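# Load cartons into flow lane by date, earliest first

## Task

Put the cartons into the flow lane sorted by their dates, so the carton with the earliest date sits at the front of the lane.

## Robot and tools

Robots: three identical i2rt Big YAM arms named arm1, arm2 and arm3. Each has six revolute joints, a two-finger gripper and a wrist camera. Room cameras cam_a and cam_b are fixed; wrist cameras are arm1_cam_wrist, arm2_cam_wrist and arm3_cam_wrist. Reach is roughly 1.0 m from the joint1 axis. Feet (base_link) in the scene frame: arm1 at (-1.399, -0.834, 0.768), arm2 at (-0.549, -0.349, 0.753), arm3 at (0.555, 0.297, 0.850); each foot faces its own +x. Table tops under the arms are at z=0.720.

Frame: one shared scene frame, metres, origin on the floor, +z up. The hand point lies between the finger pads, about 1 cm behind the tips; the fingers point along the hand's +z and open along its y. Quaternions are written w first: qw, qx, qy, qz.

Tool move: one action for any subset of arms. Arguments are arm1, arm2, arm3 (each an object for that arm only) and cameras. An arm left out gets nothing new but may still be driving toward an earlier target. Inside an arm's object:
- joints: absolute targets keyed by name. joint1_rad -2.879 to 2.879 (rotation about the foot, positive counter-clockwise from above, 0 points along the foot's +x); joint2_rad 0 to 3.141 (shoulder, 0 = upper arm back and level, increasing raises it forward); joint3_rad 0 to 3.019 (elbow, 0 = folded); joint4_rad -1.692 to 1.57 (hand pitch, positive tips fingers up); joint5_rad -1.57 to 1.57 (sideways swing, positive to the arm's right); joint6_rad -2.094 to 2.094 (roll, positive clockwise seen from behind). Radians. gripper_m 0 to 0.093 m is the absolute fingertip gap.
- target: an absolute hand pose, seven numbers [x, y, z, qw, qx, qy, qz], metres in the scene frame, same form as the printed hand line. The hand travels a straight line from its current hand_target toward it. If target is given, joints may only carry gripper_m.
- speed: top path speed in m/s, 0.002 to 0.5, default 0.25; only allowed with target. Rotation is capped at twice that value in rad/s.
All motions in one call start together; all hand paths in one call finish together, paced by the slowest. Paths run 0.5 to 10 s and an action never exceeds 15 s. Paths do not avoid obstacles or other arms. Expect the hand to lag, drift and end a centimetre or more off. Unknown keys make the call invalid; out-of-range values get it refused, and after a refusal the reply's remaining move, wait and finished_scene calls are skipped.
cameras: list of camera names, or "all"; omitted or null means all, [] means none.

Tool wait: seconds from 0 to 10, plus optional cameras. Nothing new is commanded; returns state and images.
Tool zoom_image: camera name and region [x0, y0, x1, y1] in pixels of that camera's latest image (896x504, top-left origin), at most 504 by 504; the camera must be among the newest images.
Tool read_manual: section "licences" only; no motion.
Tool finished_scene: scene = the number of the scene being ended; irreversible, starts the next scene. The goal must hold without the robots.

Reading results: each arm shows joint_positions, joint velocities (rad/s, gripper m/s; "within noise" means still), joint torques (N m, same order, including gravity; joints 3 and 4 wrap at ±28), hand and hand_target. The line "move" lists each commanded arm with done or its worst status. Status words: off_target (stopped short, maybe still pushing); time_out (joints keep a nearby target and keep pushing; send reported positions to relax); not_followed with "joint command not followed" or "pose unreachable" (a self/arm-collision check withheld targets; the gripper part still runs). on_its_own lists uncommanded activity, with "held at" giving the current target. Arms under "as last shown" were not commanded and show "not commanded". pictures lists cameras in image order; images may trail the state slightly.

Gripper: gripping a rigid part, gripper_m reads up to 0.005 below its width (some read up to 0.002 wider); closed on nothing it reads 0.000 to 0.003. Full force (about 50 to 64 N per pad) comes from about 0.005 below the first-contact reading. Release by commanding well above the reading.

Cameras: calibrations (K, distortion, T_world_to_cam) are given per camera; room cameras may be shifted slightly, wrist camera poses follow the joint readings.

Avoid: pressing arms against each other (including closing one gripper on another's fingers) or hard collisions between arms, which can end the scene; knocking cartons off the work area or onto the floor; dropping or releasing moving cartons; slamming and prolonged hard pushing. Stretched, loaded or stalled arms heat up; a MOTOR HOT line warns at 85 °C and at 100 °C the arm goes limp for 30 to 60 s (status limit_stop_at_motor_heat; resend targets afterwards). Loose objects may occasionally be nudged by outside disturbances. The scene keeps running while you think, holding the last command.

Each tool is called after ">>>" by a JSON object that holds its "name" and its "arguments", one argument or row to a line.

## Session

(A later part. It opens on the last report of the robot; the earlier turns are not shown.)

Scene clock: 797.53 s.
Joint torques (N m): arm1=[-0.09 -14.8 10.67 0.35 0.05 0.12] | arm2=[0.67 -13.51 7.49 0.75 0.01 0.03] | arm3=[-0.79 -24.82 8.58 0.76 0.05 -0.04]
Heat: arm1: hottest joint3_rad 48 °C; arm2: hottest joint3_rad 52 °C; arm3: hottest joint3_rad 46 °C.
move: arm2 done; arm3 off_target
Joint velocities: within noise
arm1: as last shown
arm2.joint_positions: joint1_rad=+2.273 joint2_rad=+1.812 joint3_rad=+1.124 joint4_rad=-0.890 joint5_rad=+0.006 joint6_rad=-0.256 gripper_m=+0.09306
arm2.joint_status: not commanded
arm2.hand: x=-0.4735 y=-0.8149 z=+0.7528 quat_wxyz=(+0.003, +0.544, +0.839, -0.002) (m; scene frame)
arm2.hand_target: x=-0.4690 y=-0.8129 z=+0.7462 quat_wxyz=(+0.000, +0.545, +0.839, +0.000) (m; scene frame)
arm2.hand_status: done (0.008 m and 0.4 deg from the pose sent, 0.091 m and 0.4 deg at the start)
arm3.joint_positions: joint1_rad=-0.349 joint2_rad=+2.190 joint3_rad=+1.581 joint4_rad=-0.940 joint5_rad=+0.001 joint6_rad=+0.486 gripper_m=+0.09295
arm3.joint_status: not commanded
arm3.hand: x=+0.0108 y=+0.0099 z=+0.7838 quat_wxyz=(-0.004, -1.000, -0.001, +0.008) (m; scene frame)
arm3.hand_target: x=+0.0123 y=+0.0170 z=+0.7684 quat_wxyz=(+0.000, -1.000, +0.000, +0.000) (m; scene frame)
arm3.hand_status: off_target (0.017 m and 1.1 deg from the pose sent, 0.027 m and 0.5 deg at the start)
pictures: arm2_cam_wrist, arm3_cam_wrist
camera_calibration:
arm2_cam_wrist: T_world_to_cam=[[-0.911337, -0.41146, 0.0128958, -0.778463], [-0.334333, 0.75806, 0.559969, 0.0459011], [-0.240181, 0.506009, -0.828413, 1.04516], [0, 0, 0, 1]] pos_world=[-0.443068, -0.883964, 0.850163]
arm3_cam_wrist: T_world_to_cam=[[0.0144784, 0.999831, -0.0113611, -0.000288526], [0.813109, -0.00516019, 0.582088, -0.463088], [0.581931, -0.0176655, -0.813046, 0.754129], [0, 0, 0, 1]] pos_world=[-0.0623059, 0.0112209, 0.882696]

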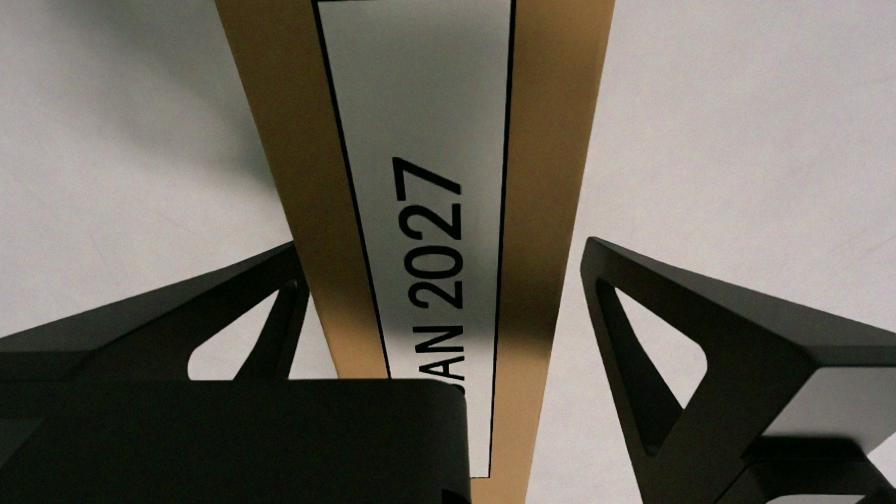

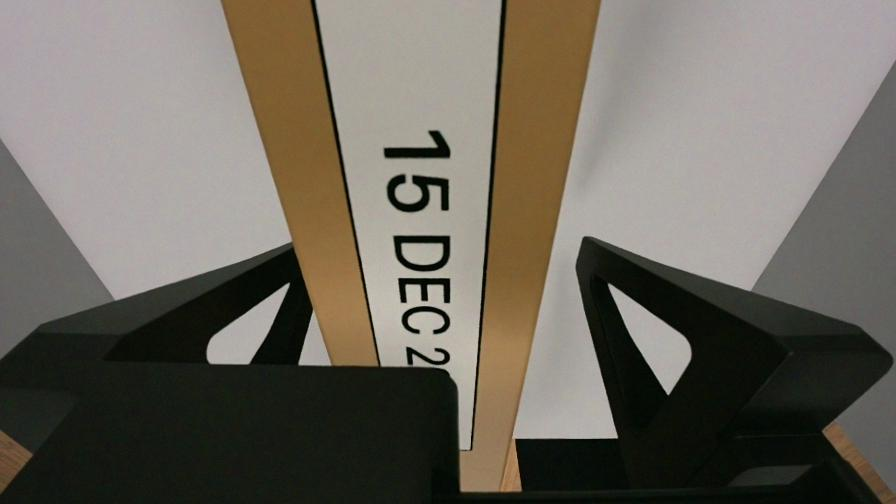

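>>> {"name": "move", "arguments": {
  "arm3": {"joints": {"gripper_m": 0.048}},
  "arm2": {"joints": {"gripper_m": 0.048}},
  "cameras": ["arm3_cam_wrist", "arm2_cam_wrist"]
}}

Scene clock: 800.27 s.
Joint torques (N m): arm1=[-0.09 -14.8 10.69 0.35 0.04 0.11] | arm2=[0.56 -13.27 7.57 0.75 0.05 0.08] | arm3=[-0.73 -24.53 8.61 0.72 0.11 -0.01]
Heat: arm1: hottest joint3_rad 48 °C; arm2: hottest joint3_rad 52 °C; arm3: hottest joint3_rad 46 °C.
move: arm2 off_target; arm3 off_target
Joint velocities: within noise
arm1: as last shown
arm2.joint_positions: joint1_rad=+2.275 joint2_rad=+1.812 joint3_rad=+1.124 joint4_rad=-0.890 joint5_rad=+0.005 joint6_rad=-0.255 gripper_m=+0.06071
arm2.joint_status: gripper_m off_target (ended at +0.06074, target +0.04800)
arm2.hand: x=-0.4726 y=-0.8148 z=+0.7529 quat_wxyz=(+0.003, +0.544, +0.839, -0.001) (m; scene frame)
arm2.hand_target: x=-0.4690 y=-0.8129 z=+0.7462 quat_wxyz=(+0.000, +0.545, +0.839, +0.000) (m; scene frame)
arm2.hand_status: not commanded
arm3.joint_positions: joint1_rad=-0.349 joint2_rad=+2.190 joint3_rad=+1.581 joint4_rad=-0.939 joint5_rad=+0.000 joint6_rad=+0.486 gripper_m=+0.05818
arm3.joint_status: gripper_m off_target (ended at +0.05821, target +0.04800)
arm3.hand: x=+0.0106 y=+0.0095 z=+0.7838 quat_wxyz=(-0.005, -1.000, -0.001, +0.009) (m; scene frame)
arm3.hand_target: x=+0.0123 y=+0.0170 z=+0.7684 quat_wxyz=(+0.000, -1.000, +0.000, +0.000) (m; scene frame)
arm3.hand_status: not commanded
pictures: arm2_cam_wrist, arm3_cam_wrist
camera_calibration:
arm2_cam_wrist: T_world_to_cam=[[-0.911349, -0.411454, 0.0121818, -0.777087], [-0.334734, 0.757993, 0.559821, 0.0459255], [-0.239575, 0.506115, -0.828524, 1.04584], [0, 0, 0, 1]] pos_world=[-0.442267, -0.883864, 0.850262]
arm3_cam_wrist: T_world_to_cam=[[0.0136808, 0.999817, -0.0133843, 0.00174889], [0.813493, -0.00334597, 0.581565, -0.462598], [0.581414, -0.0188443, -0.81339, 0.754546], [0, 0, 0, 1]] pos_world=[-0.0624063, 0.0109225, 0.882794]

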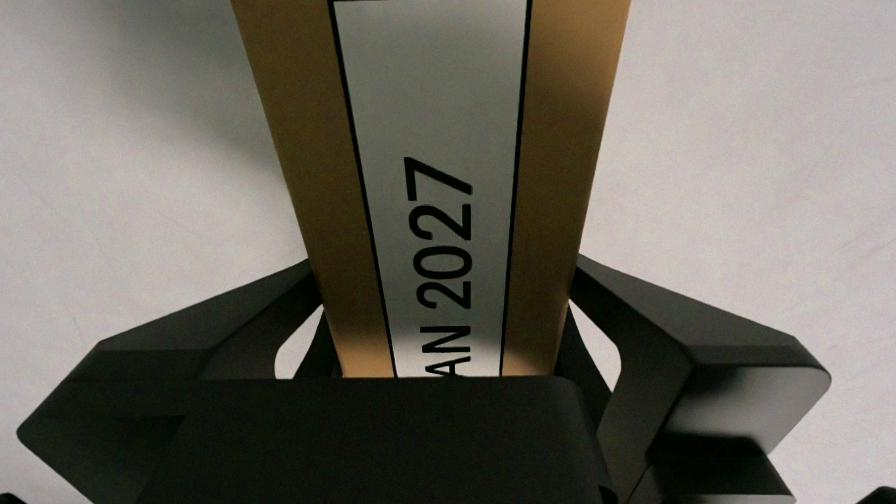

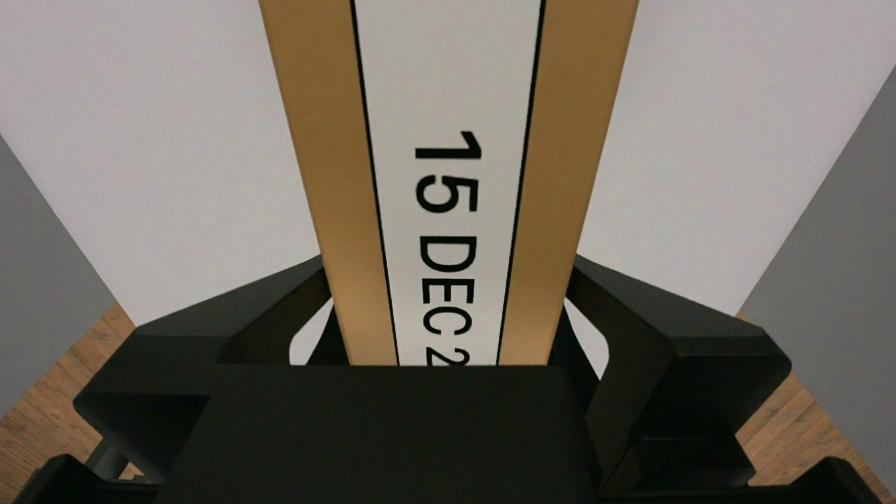

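>>> {"name": "move", "arguments": {
  "arm3": {"target": [0.015, 0.005, 0.88, 0, 1, 0, 0], "speed": 0.25},
  "arm2": {"target": [-0.469, -0.813, 0.88, 0, 0.5446, 0.8387, 0], "speed": 0.25},
  "cameras": []
}}

>>> {"name": "move", "arguments": {
  "arm3": {"target": [0.745, -0.344, 0.875, 0.0165, 0.99833, -0.02048, -0.05145], "speed": 0.4},
  "arm2": {"joints": {"joint1_rad": -1.740, "joint2_rad": 1.603, "joint3_rad": 1.245, "joint4_rad": -1.212, "joint5_rad": 0, "joint6_rad": 0.862}},
  "cameras": ["arm3_cam_wrist", "arm2_cam_wrist"]
}}

Scene clock: 808.60 s.
Joint torques (N m): arm1=[-0.03 -14.74 10.7 0.36 0.05 0.11] | arm2=[0.73 -12.86 13.81 -0.24 0 0.09] | arm3=[0.85 -27.28 14.16 -0.09 0.09 0.16]
Heat: arm1: hottest joint3_rad 48 °C; arm2: hottest joint3_rad 51 °C; arm3: hottest joint3_rad 45 °C.
move: arm2 off_target; arm3 off_target
Joint velocities: within noise
arm1: as last shown
arm2.joint_positions: joint1_rad=+2.275 joint2_rad=+1.640 joint3_rad=+1.221 joint4_rad=-1.209 joint5_rad=+0.005 joint6_rad=-0.254 gripper_m=+0.06071
arm2.joint_status: not commanded
arm2.hand: x=-0.4772 y=-0.7924 z=+0.8613 quat_wxyz=(-0.014, +0.544, +0.838, +0.017) (m; scene frame)
arm2.hand_target: x=-0.4691 y=-0.8117 z=+0.8803 quat_wxyz=(+0.000, +0.544, +0.839, +0.000) (m; scene frame)
arm2.hand_status: off_target (0.029 m and 2.6 deg from the pose sent, 0.127 m and 0.4 deg at the start)
arm3.joint_positions: joint1_rad=-0.349 joint2_rad=+2.084 joint3_rad=+1.603 joint4_rad=-1.145 joint5_rad=+0.000 joint6_rad=+0.489 gripper_m=+0.05818
arm3.joint_status: not commanded
arm3.hand: x=+0.0312 y=+0.0206 z=+0.8540 quat_wxyz=(+0.013, -1.000, +0.001, -0.025) (m; scene frame)
arm3.hand_target: x=+0.0162 y=+0.0056 z=+0.8805 quat_wxyz=(+0.000, -1.000, +0.000, +0.000) (m; scene frame)
arm3.hand_status: off_target (0.034 m and 3.2 deg from the pose sent, 0.097 m and 1.2 deg at the start)
pictures: none
No camera images: "cameras" was empty.

Scene clock: 811.83 s.
Joint torques (N m): arm1=[-0.03 -14.8 10.69 0.35 0.04 0.11] | arm2=[-0.21 -14.56 10.17 -0.21 -0.01 0.08] | arm3=[-0.79 -26.81 15.43 -0.14 0.32 0.14]
Heat: arm1: hottest joint3_rad 48 °C; arm2: hottest joint3_rad 51 °C; arm3: hottest joint3_rad 45 °C.
move: arm2 done; arm3 off_target
Joint velocities: within noise
arm1.joint_positions: joint1_rad=+0.509 joint2_rad=+1.416 joint3_rad=+1.485 joint4_rad=-1.290 joint5_rad=+0.001 joint6_rad=-0.007 gripper_m=+0.09297
arm1.joint_status: not commanded
arm1.hand: x=-1.3859 y=-1.3311 z=+1.0755 quat_wxyz=(-0.123, -0.684, -0.709, +0.119) (m; scene frame)
arm1.hand_target: x=-1.3905 y=-1.3291 z=+1.0890 quat_wxyz=(-0.130, -0.689, -0.702, +0.126) (m; scene frame)
arm1.hand_status: not commanded
arm2.joint_positions: joint1_rad=-1.740 joint2_rad=+1.621 joint3_rad=+1.233 joint4_rad=-1.203 joint5_rad=+0.002 joint6_rad=+0.853 gripper_m=+0.06098
arm2.joint_status: all done
arm2.hand: x=-0.2513 y=-0.0011 z=+0.8667 quat_wxyz=(+0.001, +0.004, -1.000, +0.014) (m; scene frame)
arm2.hand_target: x=-0.2502 y=+0.0011 z=+0.8788 quat_wxyz=(-0.005, +0.000, -1.000, +0.006) (m; scene frame)
arm2.hand_status: not commanded
arm3.joint_positions: joint1_rad=+1.060 joint2_rad=+2.209 joint3_rad=+1.844 joint4_rad=-1.243 joint5_rad=+0.106 joint6_rad=+1.921 gripper_m=+0.05818
arm3.joint_status: not commanded
arm3.hand: x=+0.7446 y=-0.3241 z=+0.8638 quat_wxyz=(+0.000, -0.998, +0.011, +0.055) (m; scene frame)
arm3.hand_target: x=+0.7446 y=-0.3430 z=+0.8754 quat_wxyz=(-0.017, -0.998, +0.021, +0.051) (m; scene frame)
arm3.hand_status: off_target (0.023 m and 2.2 deg from the pose sent, 0.802 m and 9.7 deg at the start)
pictures: arm2_cam_wrist, arm3_cam_wrist
camera_calibration:
arm2_cam_wrist: T_world_to_cam=[[0.0137204, -0.999072, 0.040831, -0.034978], [-0.823544, 0.0118681, 0.567128, -0.690496], [-0.567086, -0.0414073, -0.822617, 0.693341], [0, 0, 0, 1]] pos_world=[-0.17499, 0.00195877, 0.963382]
arm3_cam_wrist: T_world_to_cam=[[0.0380626, 0.999259, -0.00575503, 0.301334], [0.863298, -0.0299822, 0.503803, -1.08584], [0.503257, -0.0241444, -0.863799, 0.486659], [0, 0, 0, 1]] pos_world=[0.681021, -0.321917, 0.969161]

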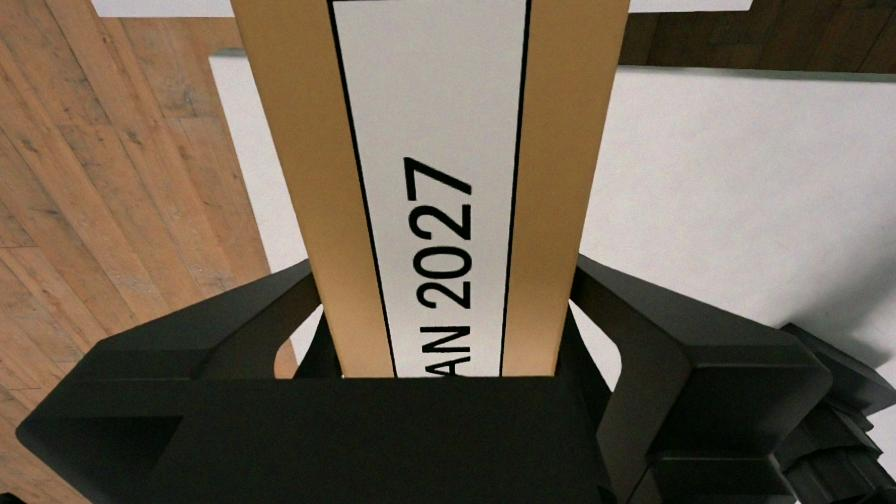

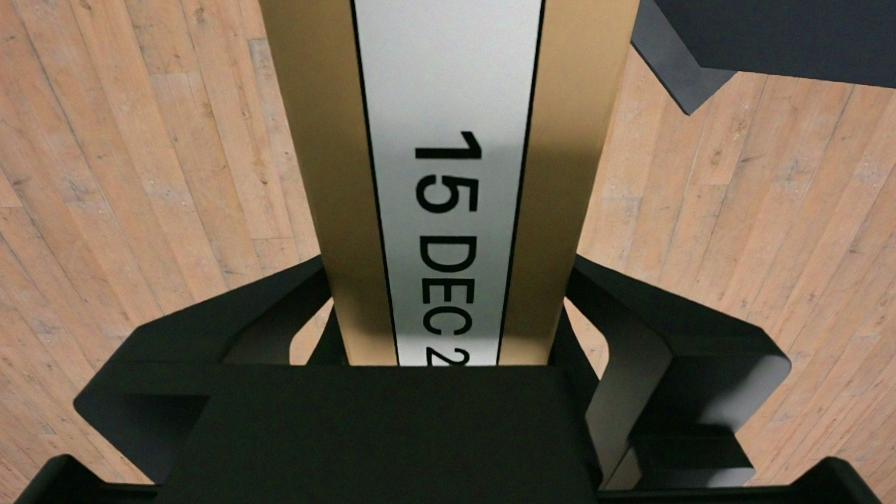

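>>> {"name": "move", "arguments": {
  "arm3": {"target": [0.747, -0.345, 0.81, 0.0155, 0.9982, -0.0255, -0.0514], "speed": 0.2},
  "arm2": {"target": [0.025, 0.008, 0.885, 0, 0, -1, 0], "speed": 0.3},
  "cameras": []
}}

Scene clock: 821.57 s.
Joint torques (N m): arm1=[-0.09 -14.8 10.69 0.35 0.04 0.11] | arm2=[-0.21 -21.83 15.62 -0.29 -0.06 -0.13] | arm3=[-0.26 -27.69 11.63 0.47 0.29 0.15]
Heat: arm1: hottest joint3_rad 48 °C; arm2: hottest joint3_rad 51 °C; arm3: hottest joint3_rad 46 °C.
move: arm2 off_target; arm3 done
Joint velocities: within noise
arm1: as last shown
arm2.joint_positions: joint1_rad=-2.052 joint2_rad=+2.165 joint3_rad=+2.034 joint4_rad=-1.492 joint5_rad=-0.012 joint6_rad=+0.562 gripper_m=+0.06098
arm2.joint_status: not commanded
arm2.hand: x=+0.0084 y=-0.0032 z=+0.8653 quat_wxyz=(+0.021, -0.006, -1.000, +0.014) (m; scene frame)
arm2.hand_target: x=+0.0236 y=+0.0071 z=+0.8854 quat_wxyz=(-0.001, +0.000, -1.000, +0.000) (m; scene frame)
arm2.hand_status: off_target (0.028 m and 3.0 deg from the pose sent, 0.277 m and 1.7 deg at the start)
arm3.joint_positions: joint1_rad=+1.060 joint2_rad=+2.293 joint3_rad=+1.844 joint4_rad=-1.147 joint5_rad=+0.106 joint6_rad=+1.934 gripper_m=+0.05818
arm3.joint_status: not commanded
arm3.hand: x=+0.7484 y=-0.3350 z=+0.8096 quat_wxyz=(-0.006, -0.998, +0.018, +0.053) (m; scene frame)
arm3.hand_target: x=+0.7468 y=-0.3447 z=+0.8100 quat_wxyz=(-0.015, -0.998, +0.026, +0.051) (m; scene frame)
arm3.hand_status: done (0.010 m and 1.4 deg from the pose sent, 0.058 m and 2.4 deg at the start)
pictures: none
No camera images: "cameras" was empty.

>>> {"name": "move", "arguments": {
  "arm3": {"target": [0.748, -0.338, 0.766, 0.0155, 0.9982, -0.0235, -0.0514], "speed": 0.12},
  "arm2": {"target": [0.025, 0.008, 0.772, 0, 0, -1, 0], "speed": 0.15},
  "cameras": ["cam_b"]
}}

>>> {"name": "zoom_image", "arguments": {
  "camera": "cam_b",
  "region": [470, 205, 530, 239]
}}

Scene clock: 826.33 s.
Joint torques (N m): arm1=[-0.03 -14.74 10.69 0.32 0.05 0.12] | arm2=[-0.09 -21.66 9.52 0.66 -0.02 -0.09] | arm3=[-0.03 -28.16 9.8 0.5 0.3 0.14]
Heat: arm1: hottest joint3_rad 48 °C; arm2: hottest joint3_rad 52 °C; arm3: hottest joint3_rad 46 °C.
move: arm2 done; arm3 done
Joint velocities: within noise
arm1: as last shown
arm2.joint_positions: joint1_rad=-2.052 joint2_rad=+2.244 joint3_rad=+1.937 joint4_rad=-1.267 joint5_rad=-0.014 joint6_rad=+0.561 gripper_m=+0.06092
arm2.joint_status: not commanded
arm2.hand: x=+0.0250 y=+0.0057 z=+0.7777 quat_wxyz=(+0.000, -0.005, -1.000, +0.001) (m; scene frame)
arm2.hand_target: x=+0.0249 y=+0.0079 z=+0.7720 quat_wxyz=(+0.000, +0.000, -1.000, +0.000) (m; scene frame)
arm2.hand_status: done (0.006 m and 0.6 deg from the pose sent, 0.095 m and 3.0 deg at the start)
arm3.joint_positions: joint1_rad=+1.060 joint2_rad=+2.339 joint3_rad=+1.812 joint4_rad=-1.056 joint5_rad=+0.106 joint6_rad=+1.934 gripper_m=+0.05818
arm3.joint_status: not commanded
arm3.hand: x=+0.7484 y=-0.3347 z=+0.7693 quat_wxyz=(-0.012, -0.998, +0.019, +0.051) (m; scene frame)
arm3.hand_target: x=+0.7479 y=-0.3379 z=+0.7659 quat_wxyz=(-0.015, -0.998, +0.024, +0.051) (m; scene frame)
arm3.hand_status: done (0.005 m and 0.7 deg from the pose sent, 0.044 m and 1.2 deg at the start)
pictures: cam_b

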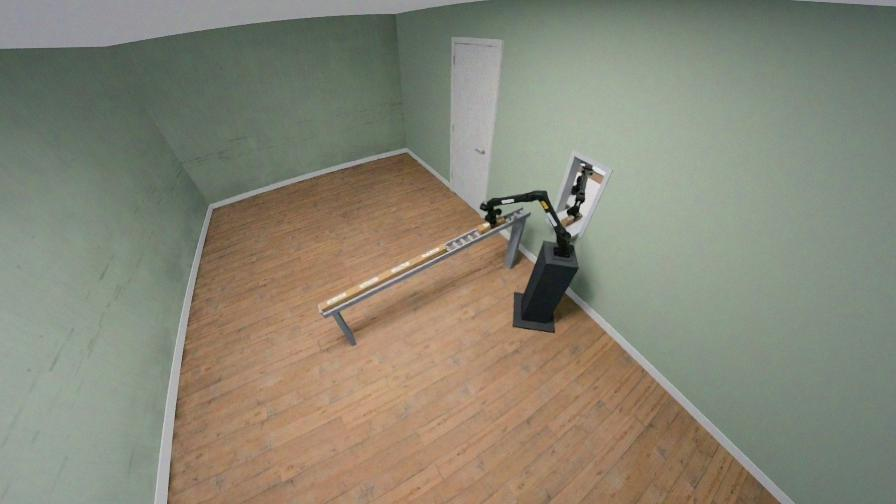

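Scaled by 8.400 from the camera's 896x504 image, which has a finer 1280x720 frame.

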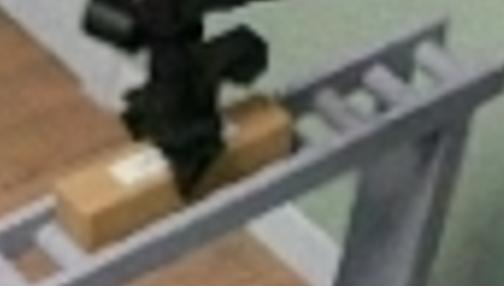

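>>> {"name": "move", "arguments": {
  "arm3": {"target": [0.748, -0.336, 0.786, 0.0155, 0.99833, -0.02048, -0.05145], "joints": {"gripper_m": 0.093}, "speed": 0.1},
  "arm2": {"target": [0.025, 0.008, 0.787, 0, 0, -1, 0], "joints": {"gripper_m": 0.093}, "speed": 0.1},
  "cameras": []
}}

>>> {"name": "move", "arguments": {
  "arm3": {"target": [0.748, -0.33, 0.88, 0, 0.99833, -0.02048, -0.05145], "speed": 0.3},
  "arm2": {"target": [-0.25, 0.01, 0.90, 0, 0, -1, 0], "speed": 0.4},
  "cameras": ["cam_b"]
}}

>>> {"name": "move", "arguments": {
  "arm3": {"joints": {"joint1_rad": -0.218, "joint2_rad": 1.418, "joint3_rad": 0.959, "joint4_rad": -1.112, "joint5_rad": 0, "joint6_rad": 0.618, "gripper_m": 0.093}},
  "arm2": {"joints": {"joint1_rad": 1.18, "joint2_rad": 1.64, "joint3_rad": 1.193, "joint4_rad": -1.12, "joint5_rad": 0, "joint6_rad": 0.119}},
  "cameras": ["cam_b"]
}}

Scene clock: 832.43 s.
Joint torques (N m): arm1=[-0.09 -14.74 10.67 0.36 0.04 0.12] | arm2=[-0.09 -22.71 10.81 -0.05 -0.01 -0.09] | arm3=[0.09 -30.04 9.57 -0.08 0.29 0.08]
Heat: arm1: hottest joint3_rad 48 °C; arm2: hottest joint3_rad 52 °C; arm3: hottest joint3_rad 45 °C.
move: arm2 done; arm3 done
Joint velocities: within noise
arm1: as last shown
arm2.joint_positions: joint1_rad=-2.052 joint2_rad=+2.242 joint3_rad=+1.937 joint4_rad=-1.279 joint5_rad=-0.014 joint6_rad=+0.561 gripper_m=+0.09294
arm2.joint_status: all done
arm2.hand: x=+0.0225 y=+0.0042 z=+0.7784 quat_wxyz=(+0.005, -0.005, -1.000, +0.003) (m; scene frame)
arm2.hand_target: x=+0.0249 y=+0.0079 z=+0.7870 quat_wxyz=(+0.000, +0.000, -1.000, +0.000) (m; scene frame)
arm2.hand_status: done (0.010 m and 0.9 deg from the pose sent, 0.010 m and 0.6 deg at the start)
arm3.joint_positions: joint1_rad=+1.060 joint2_rad=+2.327 joint3_rad=+1.812 joint4_rad=-1.070 joint5_rad=+0.107 joint6_rad=+1.934 gripper_m=+0.09294
arm3.joint_status: all done
arm3.hand: x=+0.7480 y=-0.3339 z=+0.7767 quat_wxyz=(-0.011, -0.998, +0.019, +0.052) (m; scene frame)
arm3.hand_target: x=+0.7479 y=-0.3359 z=+0.7859 quat_wxyz=(-0.015, -0.998, +0.021, +0.052) (m; scene frame)
arm3.hand_status: done (0.010 m and 0.5 deg from the pose sent, 0.017 m and 0.4 deg at the start)
pictures: none
No camera images: "cameras" was empty.

Scene clock: 834.27 s.
Joint torques (N m): arm1=[-0.09 -14.8 10.7 0.35 0.05 0.12] | arm2=[0.09 -12.63 8.62 -0.02 0.11 0.09] | arm3=[0.03 -28.69 13.85 -0.23 0.06 0.11]
Heat: arm1: hottest joint3_rad 48 °C; arm2: hottest joint3_rad 52 °C; arm3: hottest joint3_rad 45 °C.
move: arm2 off_target; arm3 off_target
Joint velocities: within noise
arm1: as last shown
arm2.joint_positions: joint1_rad=-1.738 joint2_rad=+1.594 joint3_rad=+1.315 joint4_rad=-1.261 joint5_rad=-0.016 joint6_rad=+0.857 gripper_m=+0.09294
arm2.joint_status: not commanded
arm2.hand: x=-0.2444 y=+0.0143 z=+0.9083 quat_wxyz=(-0.009, +0.004, -1.000, -0.011) (m; scene frame)
arm2.hand_target: x=-0.2500 y=+0.0100 z=+0.9002 quat_wxyz=(+0.000, +0.000, -1.000, +0.000) (m; scene frame)
arm2.hand_status: off_target (0.011 m and 1.7 deg from the pose sent, 0.298 m and 0.9 deg at the start)
arm3.joint_positions: joint1_rad=+1.060 joint2_rad=+2.212 joint3_rad=+1.845 joint4_rad=-1.278 joint5_rad=+0.102 joint6_rad=+1.934 gripper_m=+0.09294
arm3.joint_status: not commanded
arm3.hand: x=+0.7425 y=-0.3156 z=+0.8621 quat_wxyz=(+0.018, -0.998, +0.017, +0.059) (m; scene frame)
arm3.hand_target: x=+0.7477 y=-0.3293 z=+0.8802 quat_wxyz=(+0.000, -0.998, +0.020, +0.051) (m; scene frame)
arm3.hand_status: off_target (0.024 m and 2.3 deg from the pose sent, 0.103 m and 1.3 deg at the start)
pictures: cam_b

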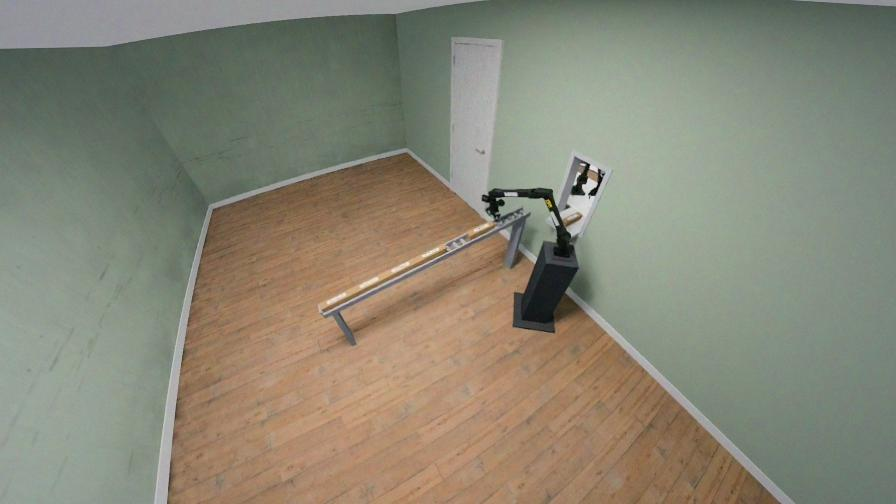

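Scene clock: 836.67 s.
Joint torques (N m): arm1=[-0.03 -14.86 10.69 0.34 0.05 0.11] | arm2=[0.03 -12.98 8.23 0.05 0.03 -0.11] | arm3=[-0.26 -14.68 9.72 0.24 -0.01 -0.04]
Heat: arm1: hottest joint3_rad 48 °C; arm2: hottest joint3_rad 52 °C; arm3: hottest joint3_rad 45 °C.
move: arm2 done; arm3 done
Joint velocities: within noise
arm1: as last shown
arm2.joint_positions: joint1_rad=+1.180 joint2_rad=+1.638 joint3_rad=+1.206 joint4_rad=-1.113 joint5_rad=-0.001 joint6_rad=+0.128 gripper_m=+0.09300
arm2.joint_status: all done
arm2.hand: x=-0.9250 y=-0.6277 z=+0.8508 quat_wxyz=(+0.012, +0.967, +0.253, -0.008) (m; scene frame)
arm2.hand_target: x=-0.9194 y=-0.6233 z=+0.8453 quat_wxyz=(+0.007, +0.966, +0.258, +0.001) (m; scene frame)
arm2.hand_status: not commanded
arm3.joint_positions: joint1_rad=-0.212 joint2_rad=+1.426 joint3_rad=+0.959 joint4_rad=-1.110 joint5_rad=+0.002 joint6_rad=+0.626 gripper_m=+0.09294
arm3.joint_status: all done
arm3.hand: x=+0.2503 y=+0.0796 z=+0.9467 quat_wxyz=(+0.003, -1.000, +0.001, -0.003) (m; scene frame)
arm3.hand_target: x=+0.2497 y=+0.0812 z=+0.9495 quat_wxyz=(+0.000, -1.000, +0.000, -0.001) (m; scene frame)
arm3.hand_status: not commanded
pictures: cam_b

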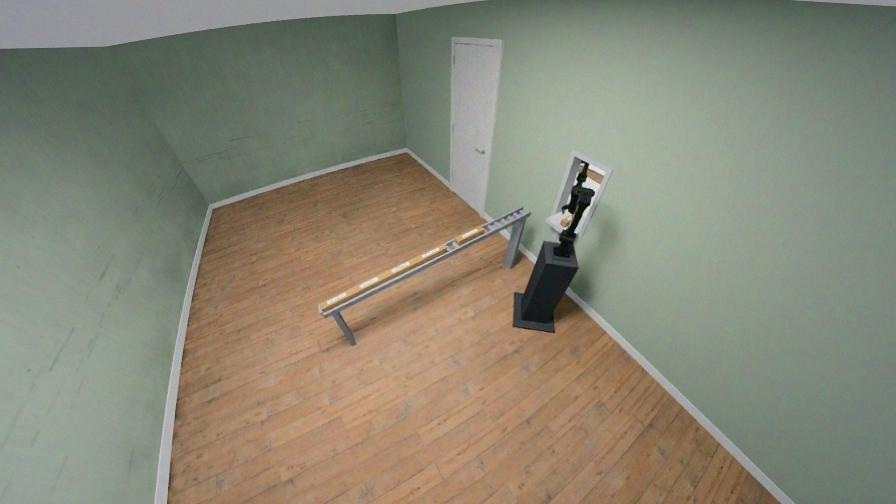

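>>> {"name": "move", "arguments": {
  "arm3": {"target": [0.010, 0.004, 0.835, 0, 1, 0, 0], "speed": 0.3},
  "cameras": ["arm3_cam_wrist"]
}}

Scene clock: 841.60 s.
Joint torques (N m): arm1=[-0.03 -14.86 10.7 0.36 0.05 0.11] | arm2=[0.03 -12.92 8.23 0.08 0.03 -0.1] | arm3=[-0.79 -23.53 13.42 0.05 0.02 -0.03]
Heat: arm1: hottest joint3_rad 48 °C; arm2: hottest joint3_rad 51 °C; arm3: hottest joint3_rad 45 °C.
move: arm3 off_target
Joint velocities: within noise
arm1, arm2: as last shown
arm3.joint_positions: joint1_rad=-0.334 joint2_rad=+2.108 joint3_rad=+1.595 joint4_rad=-1.062 joint5_rad=+0.002 joint6_rad=+0.503 gripper_m=+0.09294
arm3.joint_status: not commanded
arm3.hand: x=+0.0233 y=+0.0063 z=+0.8370 quat_wxyz=(+0.002, -1.000, +0.000, -0.002) (m; scene frame)
arm3.hand_target: x=+0.0104 y=+0.0042 z=+0.8352 quat_wxyz=(+0.000, -1.000, +0.000, +0.000) (m; scene frame)
arm3.hand_status: off_target (0.014 m and 0.3 deg from the pose sent, 0.275 m and 0.5 deg at the start)
pictures: arm3_cam_wrist
camera_calibration:
arm3_cam_wrist: T_world_to_cam=[[0.0164738, 0.999863, 0.00162794, -0.00718037], [0.800489, -0.0141644, 0.59918, -0.518191], [0.599121, -0.00856761, -0.800612, 0.779197], [0, 0, 0, 1]] pos_world=[-0.0519094, 0.00651537, 0.934336]

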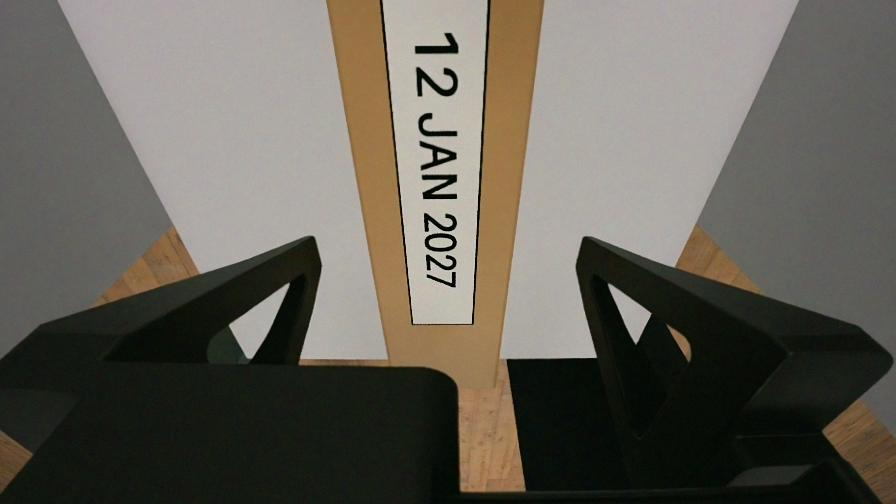

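>>> {"name": "move", "arguments": {
  "arm3": {"target": [0.013, 0.001, 0.770, 0, 1, 0, 0], "speed": 0.2},
  "cameras": ["arm3_cam_wrist"]
}}

>>> {"name": "move", "arguments": {
  "arm3": {"joints": {"gripper_m": 0.048}},
  "cameras": []
}}

>>> {"name": "move", "arguments": {
  "arm3": {"target": [0.015, 0.005, 0.88, 0, 1, 0, 0], "speed": 0.25},
  "cameras": []
}}

>>> {"name": "move", "arguments": {
  "arm3": {"target": [0.745, -0.350, 0.875, 0.0165, 0.9982, -0.0255, -0.0514], "speed": 0.45},
  "cameras": ["arm3_cam_wrist"]
}}

Scene clock: 848.07 s.
Joint torques (N m): arm1=[-0.03 -14.8 10.7 0.38 0.05 0.12] | arm2=[-0.03 -12.92 8.23 0.06 0.03 -0.11] | arm3=[-0.09 -24.94 9.74 0.73 0.02 0.03]
Heat: arm1: hottest joint3_rad 48 °C; arm2: hottest joint3_rad 51 °C; arm3: hottest joint3_rad 46 °C.
move: arm3 off_target
Joint velocities: within noise
arm1, arm2: as last shown
arm3.joint_positions: joint1_rad=-0.334 joint2_rad=+2.203 joint3_rad=+1.595 joint4_rad=-0.956 joint5_rad=+0.002 joint6_rad=+0.503 gripper_m=+0.09294
arm3.joint_status: not commanded
arm3.hand: x=+0.0148 y=+0.0016 z=+0.7810 quat_wxyz=(-0.001, -1.000, +0.000, +0.003) (m; scene frame)
arm3.hand_target: x=+0.0133 y=+0.0010 z=+0.7701 quat_wxyz=(+0.000, -1.000, +0.000, +0.000) (m; scene frame)
arm3.hand_status: off_target (0.011 m and 0.3 deg from the pose sent, 0.068 m and 0.4 deg at the start)
pictures: arm3_cam_wrist
camera_calibration:
arm3_cam_wrist: T_world_to_cam=[[0.0164719, 0.999857, -0.00383192, 0.00203268], [0.806254, -0.0110156, 0.591466, -0.471966], [0.59134, -0.0128321, -0.806321, 0.74407], [0, 0, 0, 1]] pos_world=[-0.0595072, 0.00231656, 0.879118]

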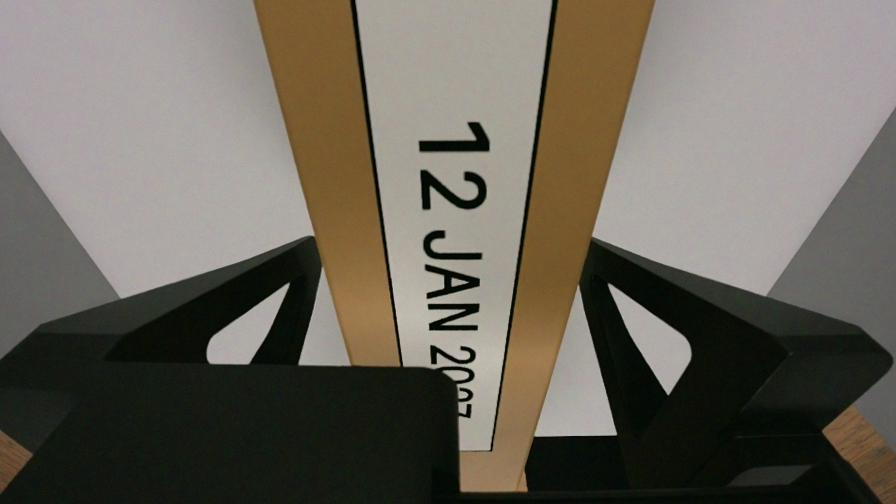

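Scene clock: 848.67 s.
Joint torques (N m): arm1=[-0.03 -14.74 10.69 0.35 0.05 0.11] | arm2=[0.03 -12.98 8.2 0.06 0.03 -0.11] | arm3=[-0.09 -24.82 9.74 0.7 -0.01 0.04]
Heat: arm1: hottest joint3_rad 48 °C; arm2: hottest joint3_rad 51 °C; arm3: hottest joint3_rad 46 °C.
move: arm3 off_target
Joint velocities: within noise
arm1.joint_positions: joint1_rad=+0.509 joint2_rad=+1.416 joint3_rad=+1.485 joint4_rad=-1.290 joint5_rad=+0.001 joint6_rad=-0.007 gripper_m=+0.09297
arm1.joint_status: not commanded
arm1.hand: x=-1.3859 y=-1.3311 z=+1.0755 quat_wxyz=(-0.123, -0.684, -0.709, +0.119) (m; scene frame)
arm1.hand_target: x=-1.3905 y=-1.3291 z=+1.0890 quat_wxyz=(-0.130, -0.689, -0.702, +0.126) (m; scene frame)
arm1.hand_status: not commanded
arm2: as last shown
arm3.joint_positions: joint1_rad=-0.334 joint2_rad=+2.203 joint3_rad=+1.595 joint4_rad=-0.956 joint5_rad=+0.003 joint6_rad=+0.503 gripper_m=+0.05807
arm3.joint_status: gripper_m off_target (ended at +0.05810, target +0.04800)
arm3.hand: x=+0.0147 y=+0.0017 z=+0.7810 quat_wxyz=(+0.000, -1.000, +0.000, +0.003) (m; scene frame)
arm3.hand_target: x=+0.0133 y=+0.0010 z=+0.7701 quat_wxyz=(+0.000, -1.000, +0.000, +0.000) (m; scene frame)
arm3.hand_status: not commanded
pictures: none
No camera images: "cameras" was empty.

Scene clock: 850.03 s.
Joint torques (N m): arm1=[-0.09 -14.86 10.7 0.35 0.05 0.11] | arm2=[-0.03 -12.92 8.23 0.06 0.03 -0.11] | arm3=[-0.26 -26.81 14.11 -0.05 0.02 0]
Heat: arm1: hottest joint3_rad 48 °C; arm2: hottest joint3_rad 50 °C; arm3: hottest joint3_rad 46 °C.
move: arm3 off_target
Joint velocities: within noise
arm1, arm2: as last shown
arm3.joint_positions: joint1_rad=-0.334 joint2_rad=+2.079 joint3_rad=+1.605 joint4_rad=-1.145 joint5_rad=+0.003 joint6_rad=+0.503 gripper_m=+0.05807
arm3.joint_status: not commanded
arm3.hand: x=+0.0341 y=+0.0124 z=+0.8573 quat_wxyz=(+0.013, -1.000, +0.000, -0.022) (m; scene frame)
arm3.hand_target: x=+0.0161 y=+0.0055 z=+0.8803 quat_wxyz=(+0.000, -1.000, +0.000, +0.000) (m; scene frame)
arm3.hand_status: off_target (0.031 m and 2.9 deg from the pose sent, 0.099 m and 0.3 deg at the start)
pictures: none
No camera images: "cameras" was empty.

Scene clock: 853.10 s.
Joint torques (N m): arm1=[-0.03 -14.8 10.69 0.35 0.05 0.11] | arm2=[0.03 -12.98 8.21 0.08 0.03 -0.1] | arm3=[-0.62 -27.22 15.41 -0.18 0.33 0.15]
Heat: arm1: hottest joint3_rad 48 °C; arm2: hottest joint3_rad 50 °C; arm3: hottest joint3_rad 46 °C.
move: arm3 off_target
Joint velocities: within noise
arm1, arm2: as last shown
arm3.joint_positions: joint1_rad=+1.057 joint2_rad=+2.225 joint3_rad=+1.874 joint4_rad=-1.257 joint5_rad=+0.106 joint6_rad=+1.928 gripper_m=+0.05807
arm3.joint_status: not commanded
arm3.hand: x=+0.7446 y=-0.3304 z=+0.8640 quat_wxyz=(+0.000, -0.998, +0.017, +0.055) (m; scene frame)
arm3.hand_target: x=+0.7447 y=-0.3489 z=+0.8752 quat_wxyz=(-0.017, -0.998, +0.025, +0.051) (m; scene frame)
arm3.hand_status: off_target (0.022 m and 2.2 deg from the pose sent, 0.798 m and 9.5 deg at the start; pose on its path clipped on 19 of 92 steps)
pictures: arm3_cam_wrist
camera_calibration:
arm3_cam_wrist: T_world_to_cam=[[0.0483117, 0.99881, -0.00660211, 0.300636], [0.862963, -0.0384107, 0.503806, -1.08869], [0.502953, -0.0300371, -0.863792, 0.484826], [0, 0, 0, 1]] pos_world=[0.681127, -0.327532, 0.96926]

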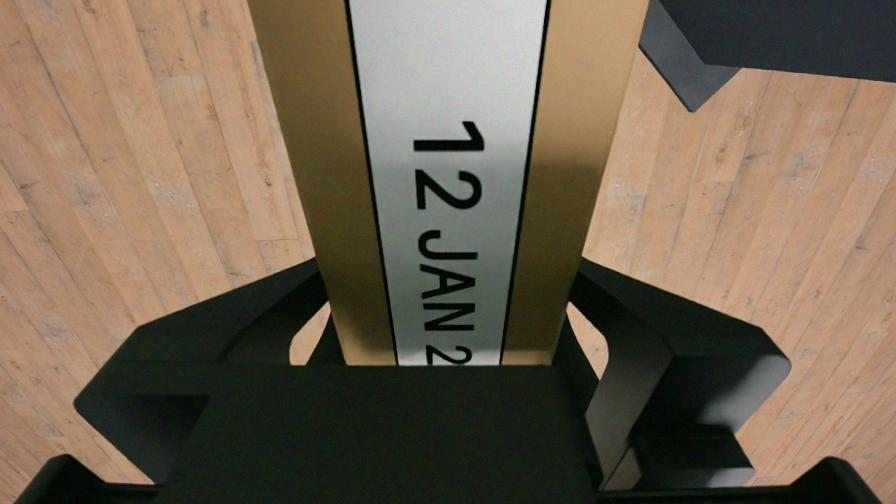

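>>> {"name": "move", "arguments": {
  "arm3": {"target": [0.748, -0.338, 0.766, 0.0155, 0.9982, -0.0235, -0.0514], "speed": 0.15},
  "cameras": ["cam_b"]
}}

>>> {"name": "zoom_image", "arguments": {
  "camera": "cam_b",
  "region": [400, 195, 550, 279]
}}

Scene clock: 858.40 s.
Joint torques (N m): arm1=[-0.03 -14.86 10.69 0.38 0.05 0.11] | arm2=[0.03 -12.98 8.21 0.06 0.03 -0.11] | arm3=[0.21 -28.4 10.18 0.46 0.3 0.13]
Heat: arm1: hottest joint3_rad 48 °C; arm2: hottest joint3_rad 50 °C; arm3: hottest joint3_rad 46 °C.
move: arm3 done
Joint velocities: within noise
arm1, arm2: as last shown
arm3.joint_positions: joint1_rad=+1.057 joint2_rad=+2.343 joint3_rad=+1.807 joint4_rad=-1.055 joint5_rad=+0.106 joint6_rad=+1.935 gripper_m=+0.05807
arm3.joint_status: not commanded
arm3.hand: x=+0.7457 y=-0.3329 z=+0.7651 quat_wxyz=(-0.009, -0.998, +0.020, +0.052) (m; scene frame)
arm3.hand_target: x=+0.7481 y=-0.3380 z=+0.7661 quat_wxyz=(-0.016, -0.998, +0.023, +0.051) (m; scene frame)
arm3.hand_status: done (0.006 m and 0.9 deg from the pose sent, 0.098 m and 2.0 deg at the start)
pictures: cam_b

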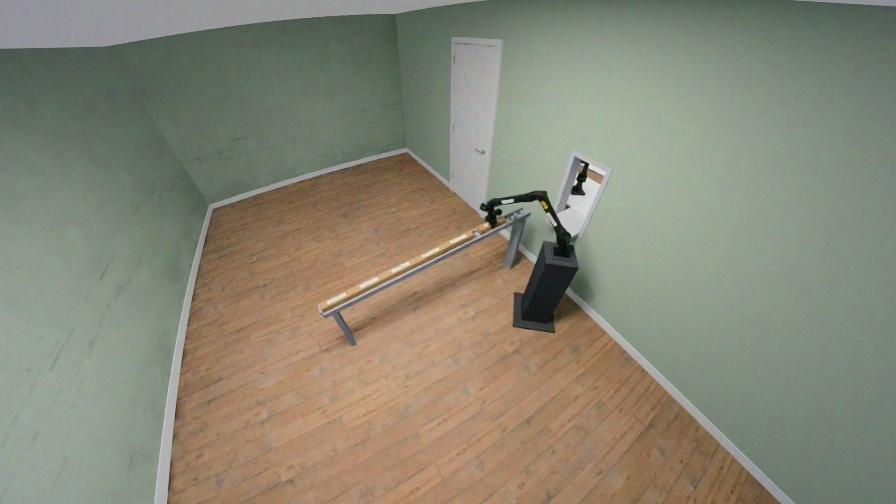

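Scaled by 3.360 from the camera's 896x504 image, which has a finer 1280x720 frame.

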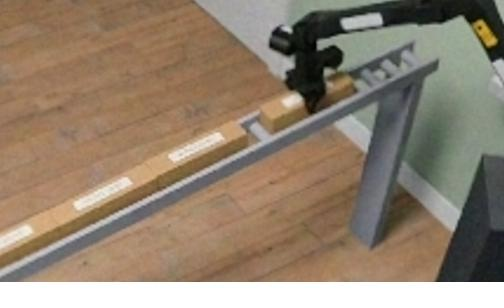

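>>> {"name": "move", "arguments": {
  "arm3": {"target": [0.748, -0.337, 0.787, 0.0155, 0.99833, -0.02048, -0.05145], "joints": {"gripper_m": 0.093}, "speed": 0.1},
  "cameras": []
}}

>>> {"name": "move", "arguments": {
  "arm3": {"target": [0.748, -0.335, 0.88, 0.008, 0.99833, -0.02048, -0.05145], "speed": 0.3},
  "cameras": ["arm3_cam_wrist", "cam_b"]
}}

>>> {"name": "zoom_image", "arguments": {
  "camera": "cam_b",
  "region": [300, 195, 550, 335]
}}

Scene clock: 862.40 s.
Joint torques (N m): arm1=[-0.09 -14.8 10.67 0.35 0.05 0.11] | arm2=[0.03 -12.92 8.21 0.06 0.03 -0.11] | arm3=[0.03 -31.27 10.3 0.51 0.34 0.1]
Heat: arm1: hottest joint3_rad 48 °C; arm2: hottest joint3_rad 50 °C; arm3: hottest joint3_rad 46 °C.
move: arm3 off_target
Joint velocities: within noise
arm1, arm2: as last shown
arm3.joint_positions: joint1_rad=+1.060 joint2_rad=+2.339 joint3_rad=+1.805 joint4_rad=-1.090 joint5_rad=+0.105 joint6_rad=+1.935 gripper_m=+0.09290
arm3.joint_status: all done
arm3.hand: x=+0.7452 y=-0.3238 z=+0.7671 quat_wxyz=(+0.007, -0.998, +0.018, +0.057) (m; scene frame)
arm3.hand_target: x=+0.7479 y=-0.3365 z=+0.7870 quat_wxyz=(-0.015, -0.998, +0.021, +0.052) (m; scene frame)
arm3.hand_status: off_target (0.024 m and 2.7 deg from the pose sent, 0.022 m and 0.8 deg at the start)
pictures: none
No camera images: "cameras" was empty.

Scene clock: 863.67 s.
Joint torques (N m): arm1=[-0.09 -14.8 10.7 0.35 0.04 0.11] | arm2=[0.09 -12.98 8.21 0.06 0.03 -0.11] | arm3=[-0.15 -26.99 13.33 -0.16 0.15 0.09]
Heat: arm1: hottest joint3_rad 48 °C; arm2: hottest joint3_rad 49 °C; arm3: hottest joint3_rad 46 °C.
move: arm3 done
Joint velocities: within noise
arm1: as last shown
arm2.joint_positions: joint1_rad=+1.180 joint2_rad=+1.638 joint3_rad=+1.206 joint4_rad=-1.113 joint5_rad=-0.001 joint6_rad=+0.128 gripper_m=+0.09300
arm2.joint_status: not commanded
arm2.hand: x=-0.9250 y=-0.6277 z=+0.8508 quat_wxyz=(+0.012, +0.967, +0.253, -0.008) (m; scene frame)
arm2.hand_target: x=-0.9194 y=-0.6233 z=+0.8453 quat_wxyz=(+0.007, +0.966, +0.258, +0.001) (m; scene frame)
arm2.hand_status: not commanded
arm3.joint_positions: joint1_rad=+1.060 joint2_rad=+2.195 joint3_rad=+1.860 joint4_rad=-1.265 joint5_rad=+0.105 joint6_rad=+1.935 gripper_m=+0.09294
arm3.joint_status: not commanded
arm3.hand: x=+0.7455 y=-0.3258 z=+0.8779 quat_wxyz=(-0.004, -0.998, +0.018, +0.054) (m; scene frame)
arm3.hand_target: x=+0.7479 y=-0.3346 z=+0.8799 quat_wxyz=(-0.008, -0.998, +0.020, +0.051) (m; scene frame)
arm3.hand_status: done (0.010 m and 0.6 deg from the pose sent, 0.113 m and 1.9 deg at the start)
pictures: arm3_cam_wrist, cam_b
camera_calibration:
arm3_cam_wrist: T_world_to_cam=[[0.0518551, 0.998564, -0.0134192, 0.299315], [0.861335, -0.0379206, 0.50662, -1.09739], [0.505384, -0.0378292, -0.862065, 0.490663], [0, 0, 0, 1]] pos_world=[0.681728, -0.321937, 0.982961]

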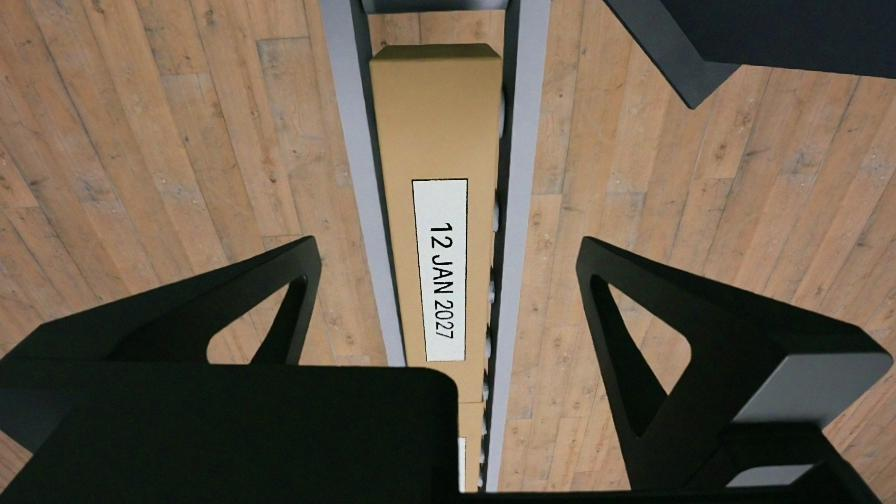

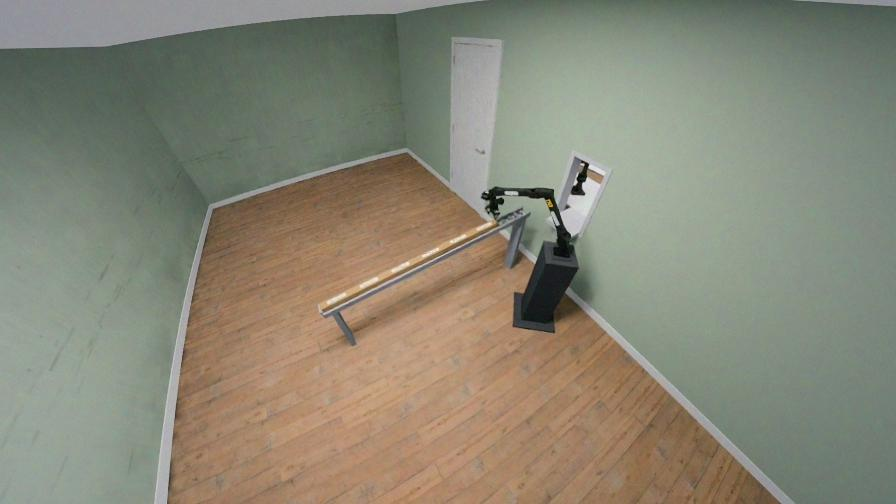

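Scaled by 2.016 from the camera's 896x504 image, which has a finer 1280x720 frame.

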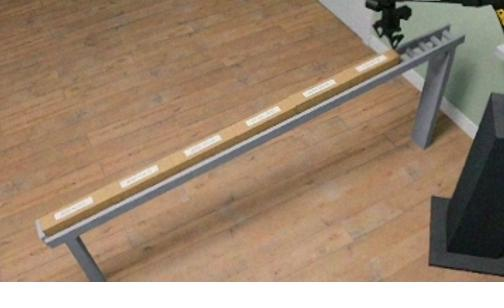

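>>> {"name": "move", "arguments": {
  "arm3": {"joints": {"joint1_rad": -0.218, "joint2_rad": 1.418, "joint3_rad": 0.959, "joint4_rad": -1.112, "joint5_rad": 0, "joint6_rad": 0.618, "gripper_m": 0.093}},
  "cameras": ["cam_a"]
}}

>>> {"name": "zoom_image", "arguments": {
  "camera": "cam_a",
  "region": [310, 160, 610, 400]
}}

Scene clock: 940.97 s.
Joint torques (N m): arm1=[-0.09 -14.86 10.69 0.35 0.05 0.11] | arm2=[0.03 -12.98 8.23 0.06 0.03 -0.1] | arm3=[-0.38 -14.33 9.78 0.25 0.01 -0.03]
Heat: arm1: hottest joint3_rad 49 °C; arm2: hottest joint3_rad 47 °C; arm3: hottest joint3_rad 50 °C.
move: arm3 done
Joint velocities: within noise
arm1, arm2: as last shown
arm3.joint_positions: joint1_rad=-0.213 joint2_rad=+1.423 joint3_rad=+0.959 joint4_rad=-1.110 joint5_rad=+0.002 joint6_rad=+0.627 gripper_m=+0.09294
arm3.joint_status: all done
arm3.hand: x=+0.2502 y=+0.0797 z=+0.9476 quat_wxyz=(+0.002, -1.000, +0.002, -0.002) (m; scene frame)
arm3.hand_target: x=+0.2496 y=+0.0812 z=+0.9496 quat_wxyz=(+0.000, -1.000, +0.000, -0.001) (m; scene frame)
arm3.hand_status: not commanded
pictures: cam_a

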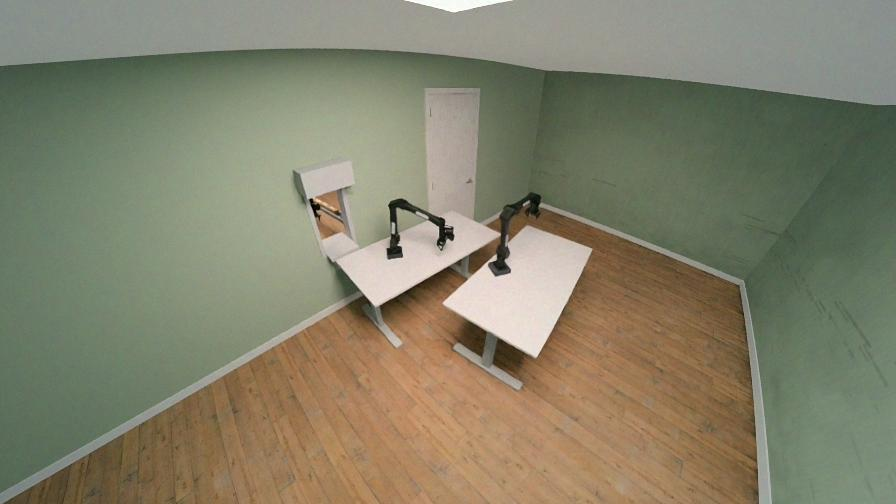

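Scaled by 1.680 from the camera's 896x504 image, which has a finer 1280x720 frame.

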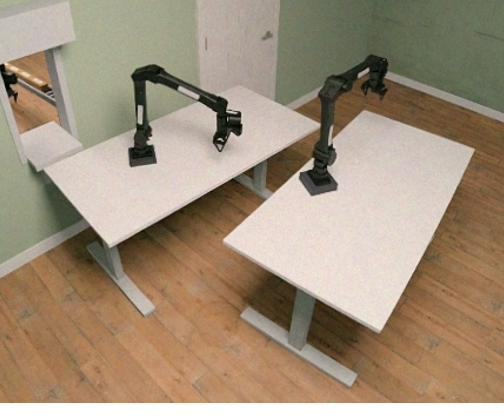

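>>> {"name": "finished_scene", "arguments": {
  "scene": 1
}}

The scene is finished: the task was done.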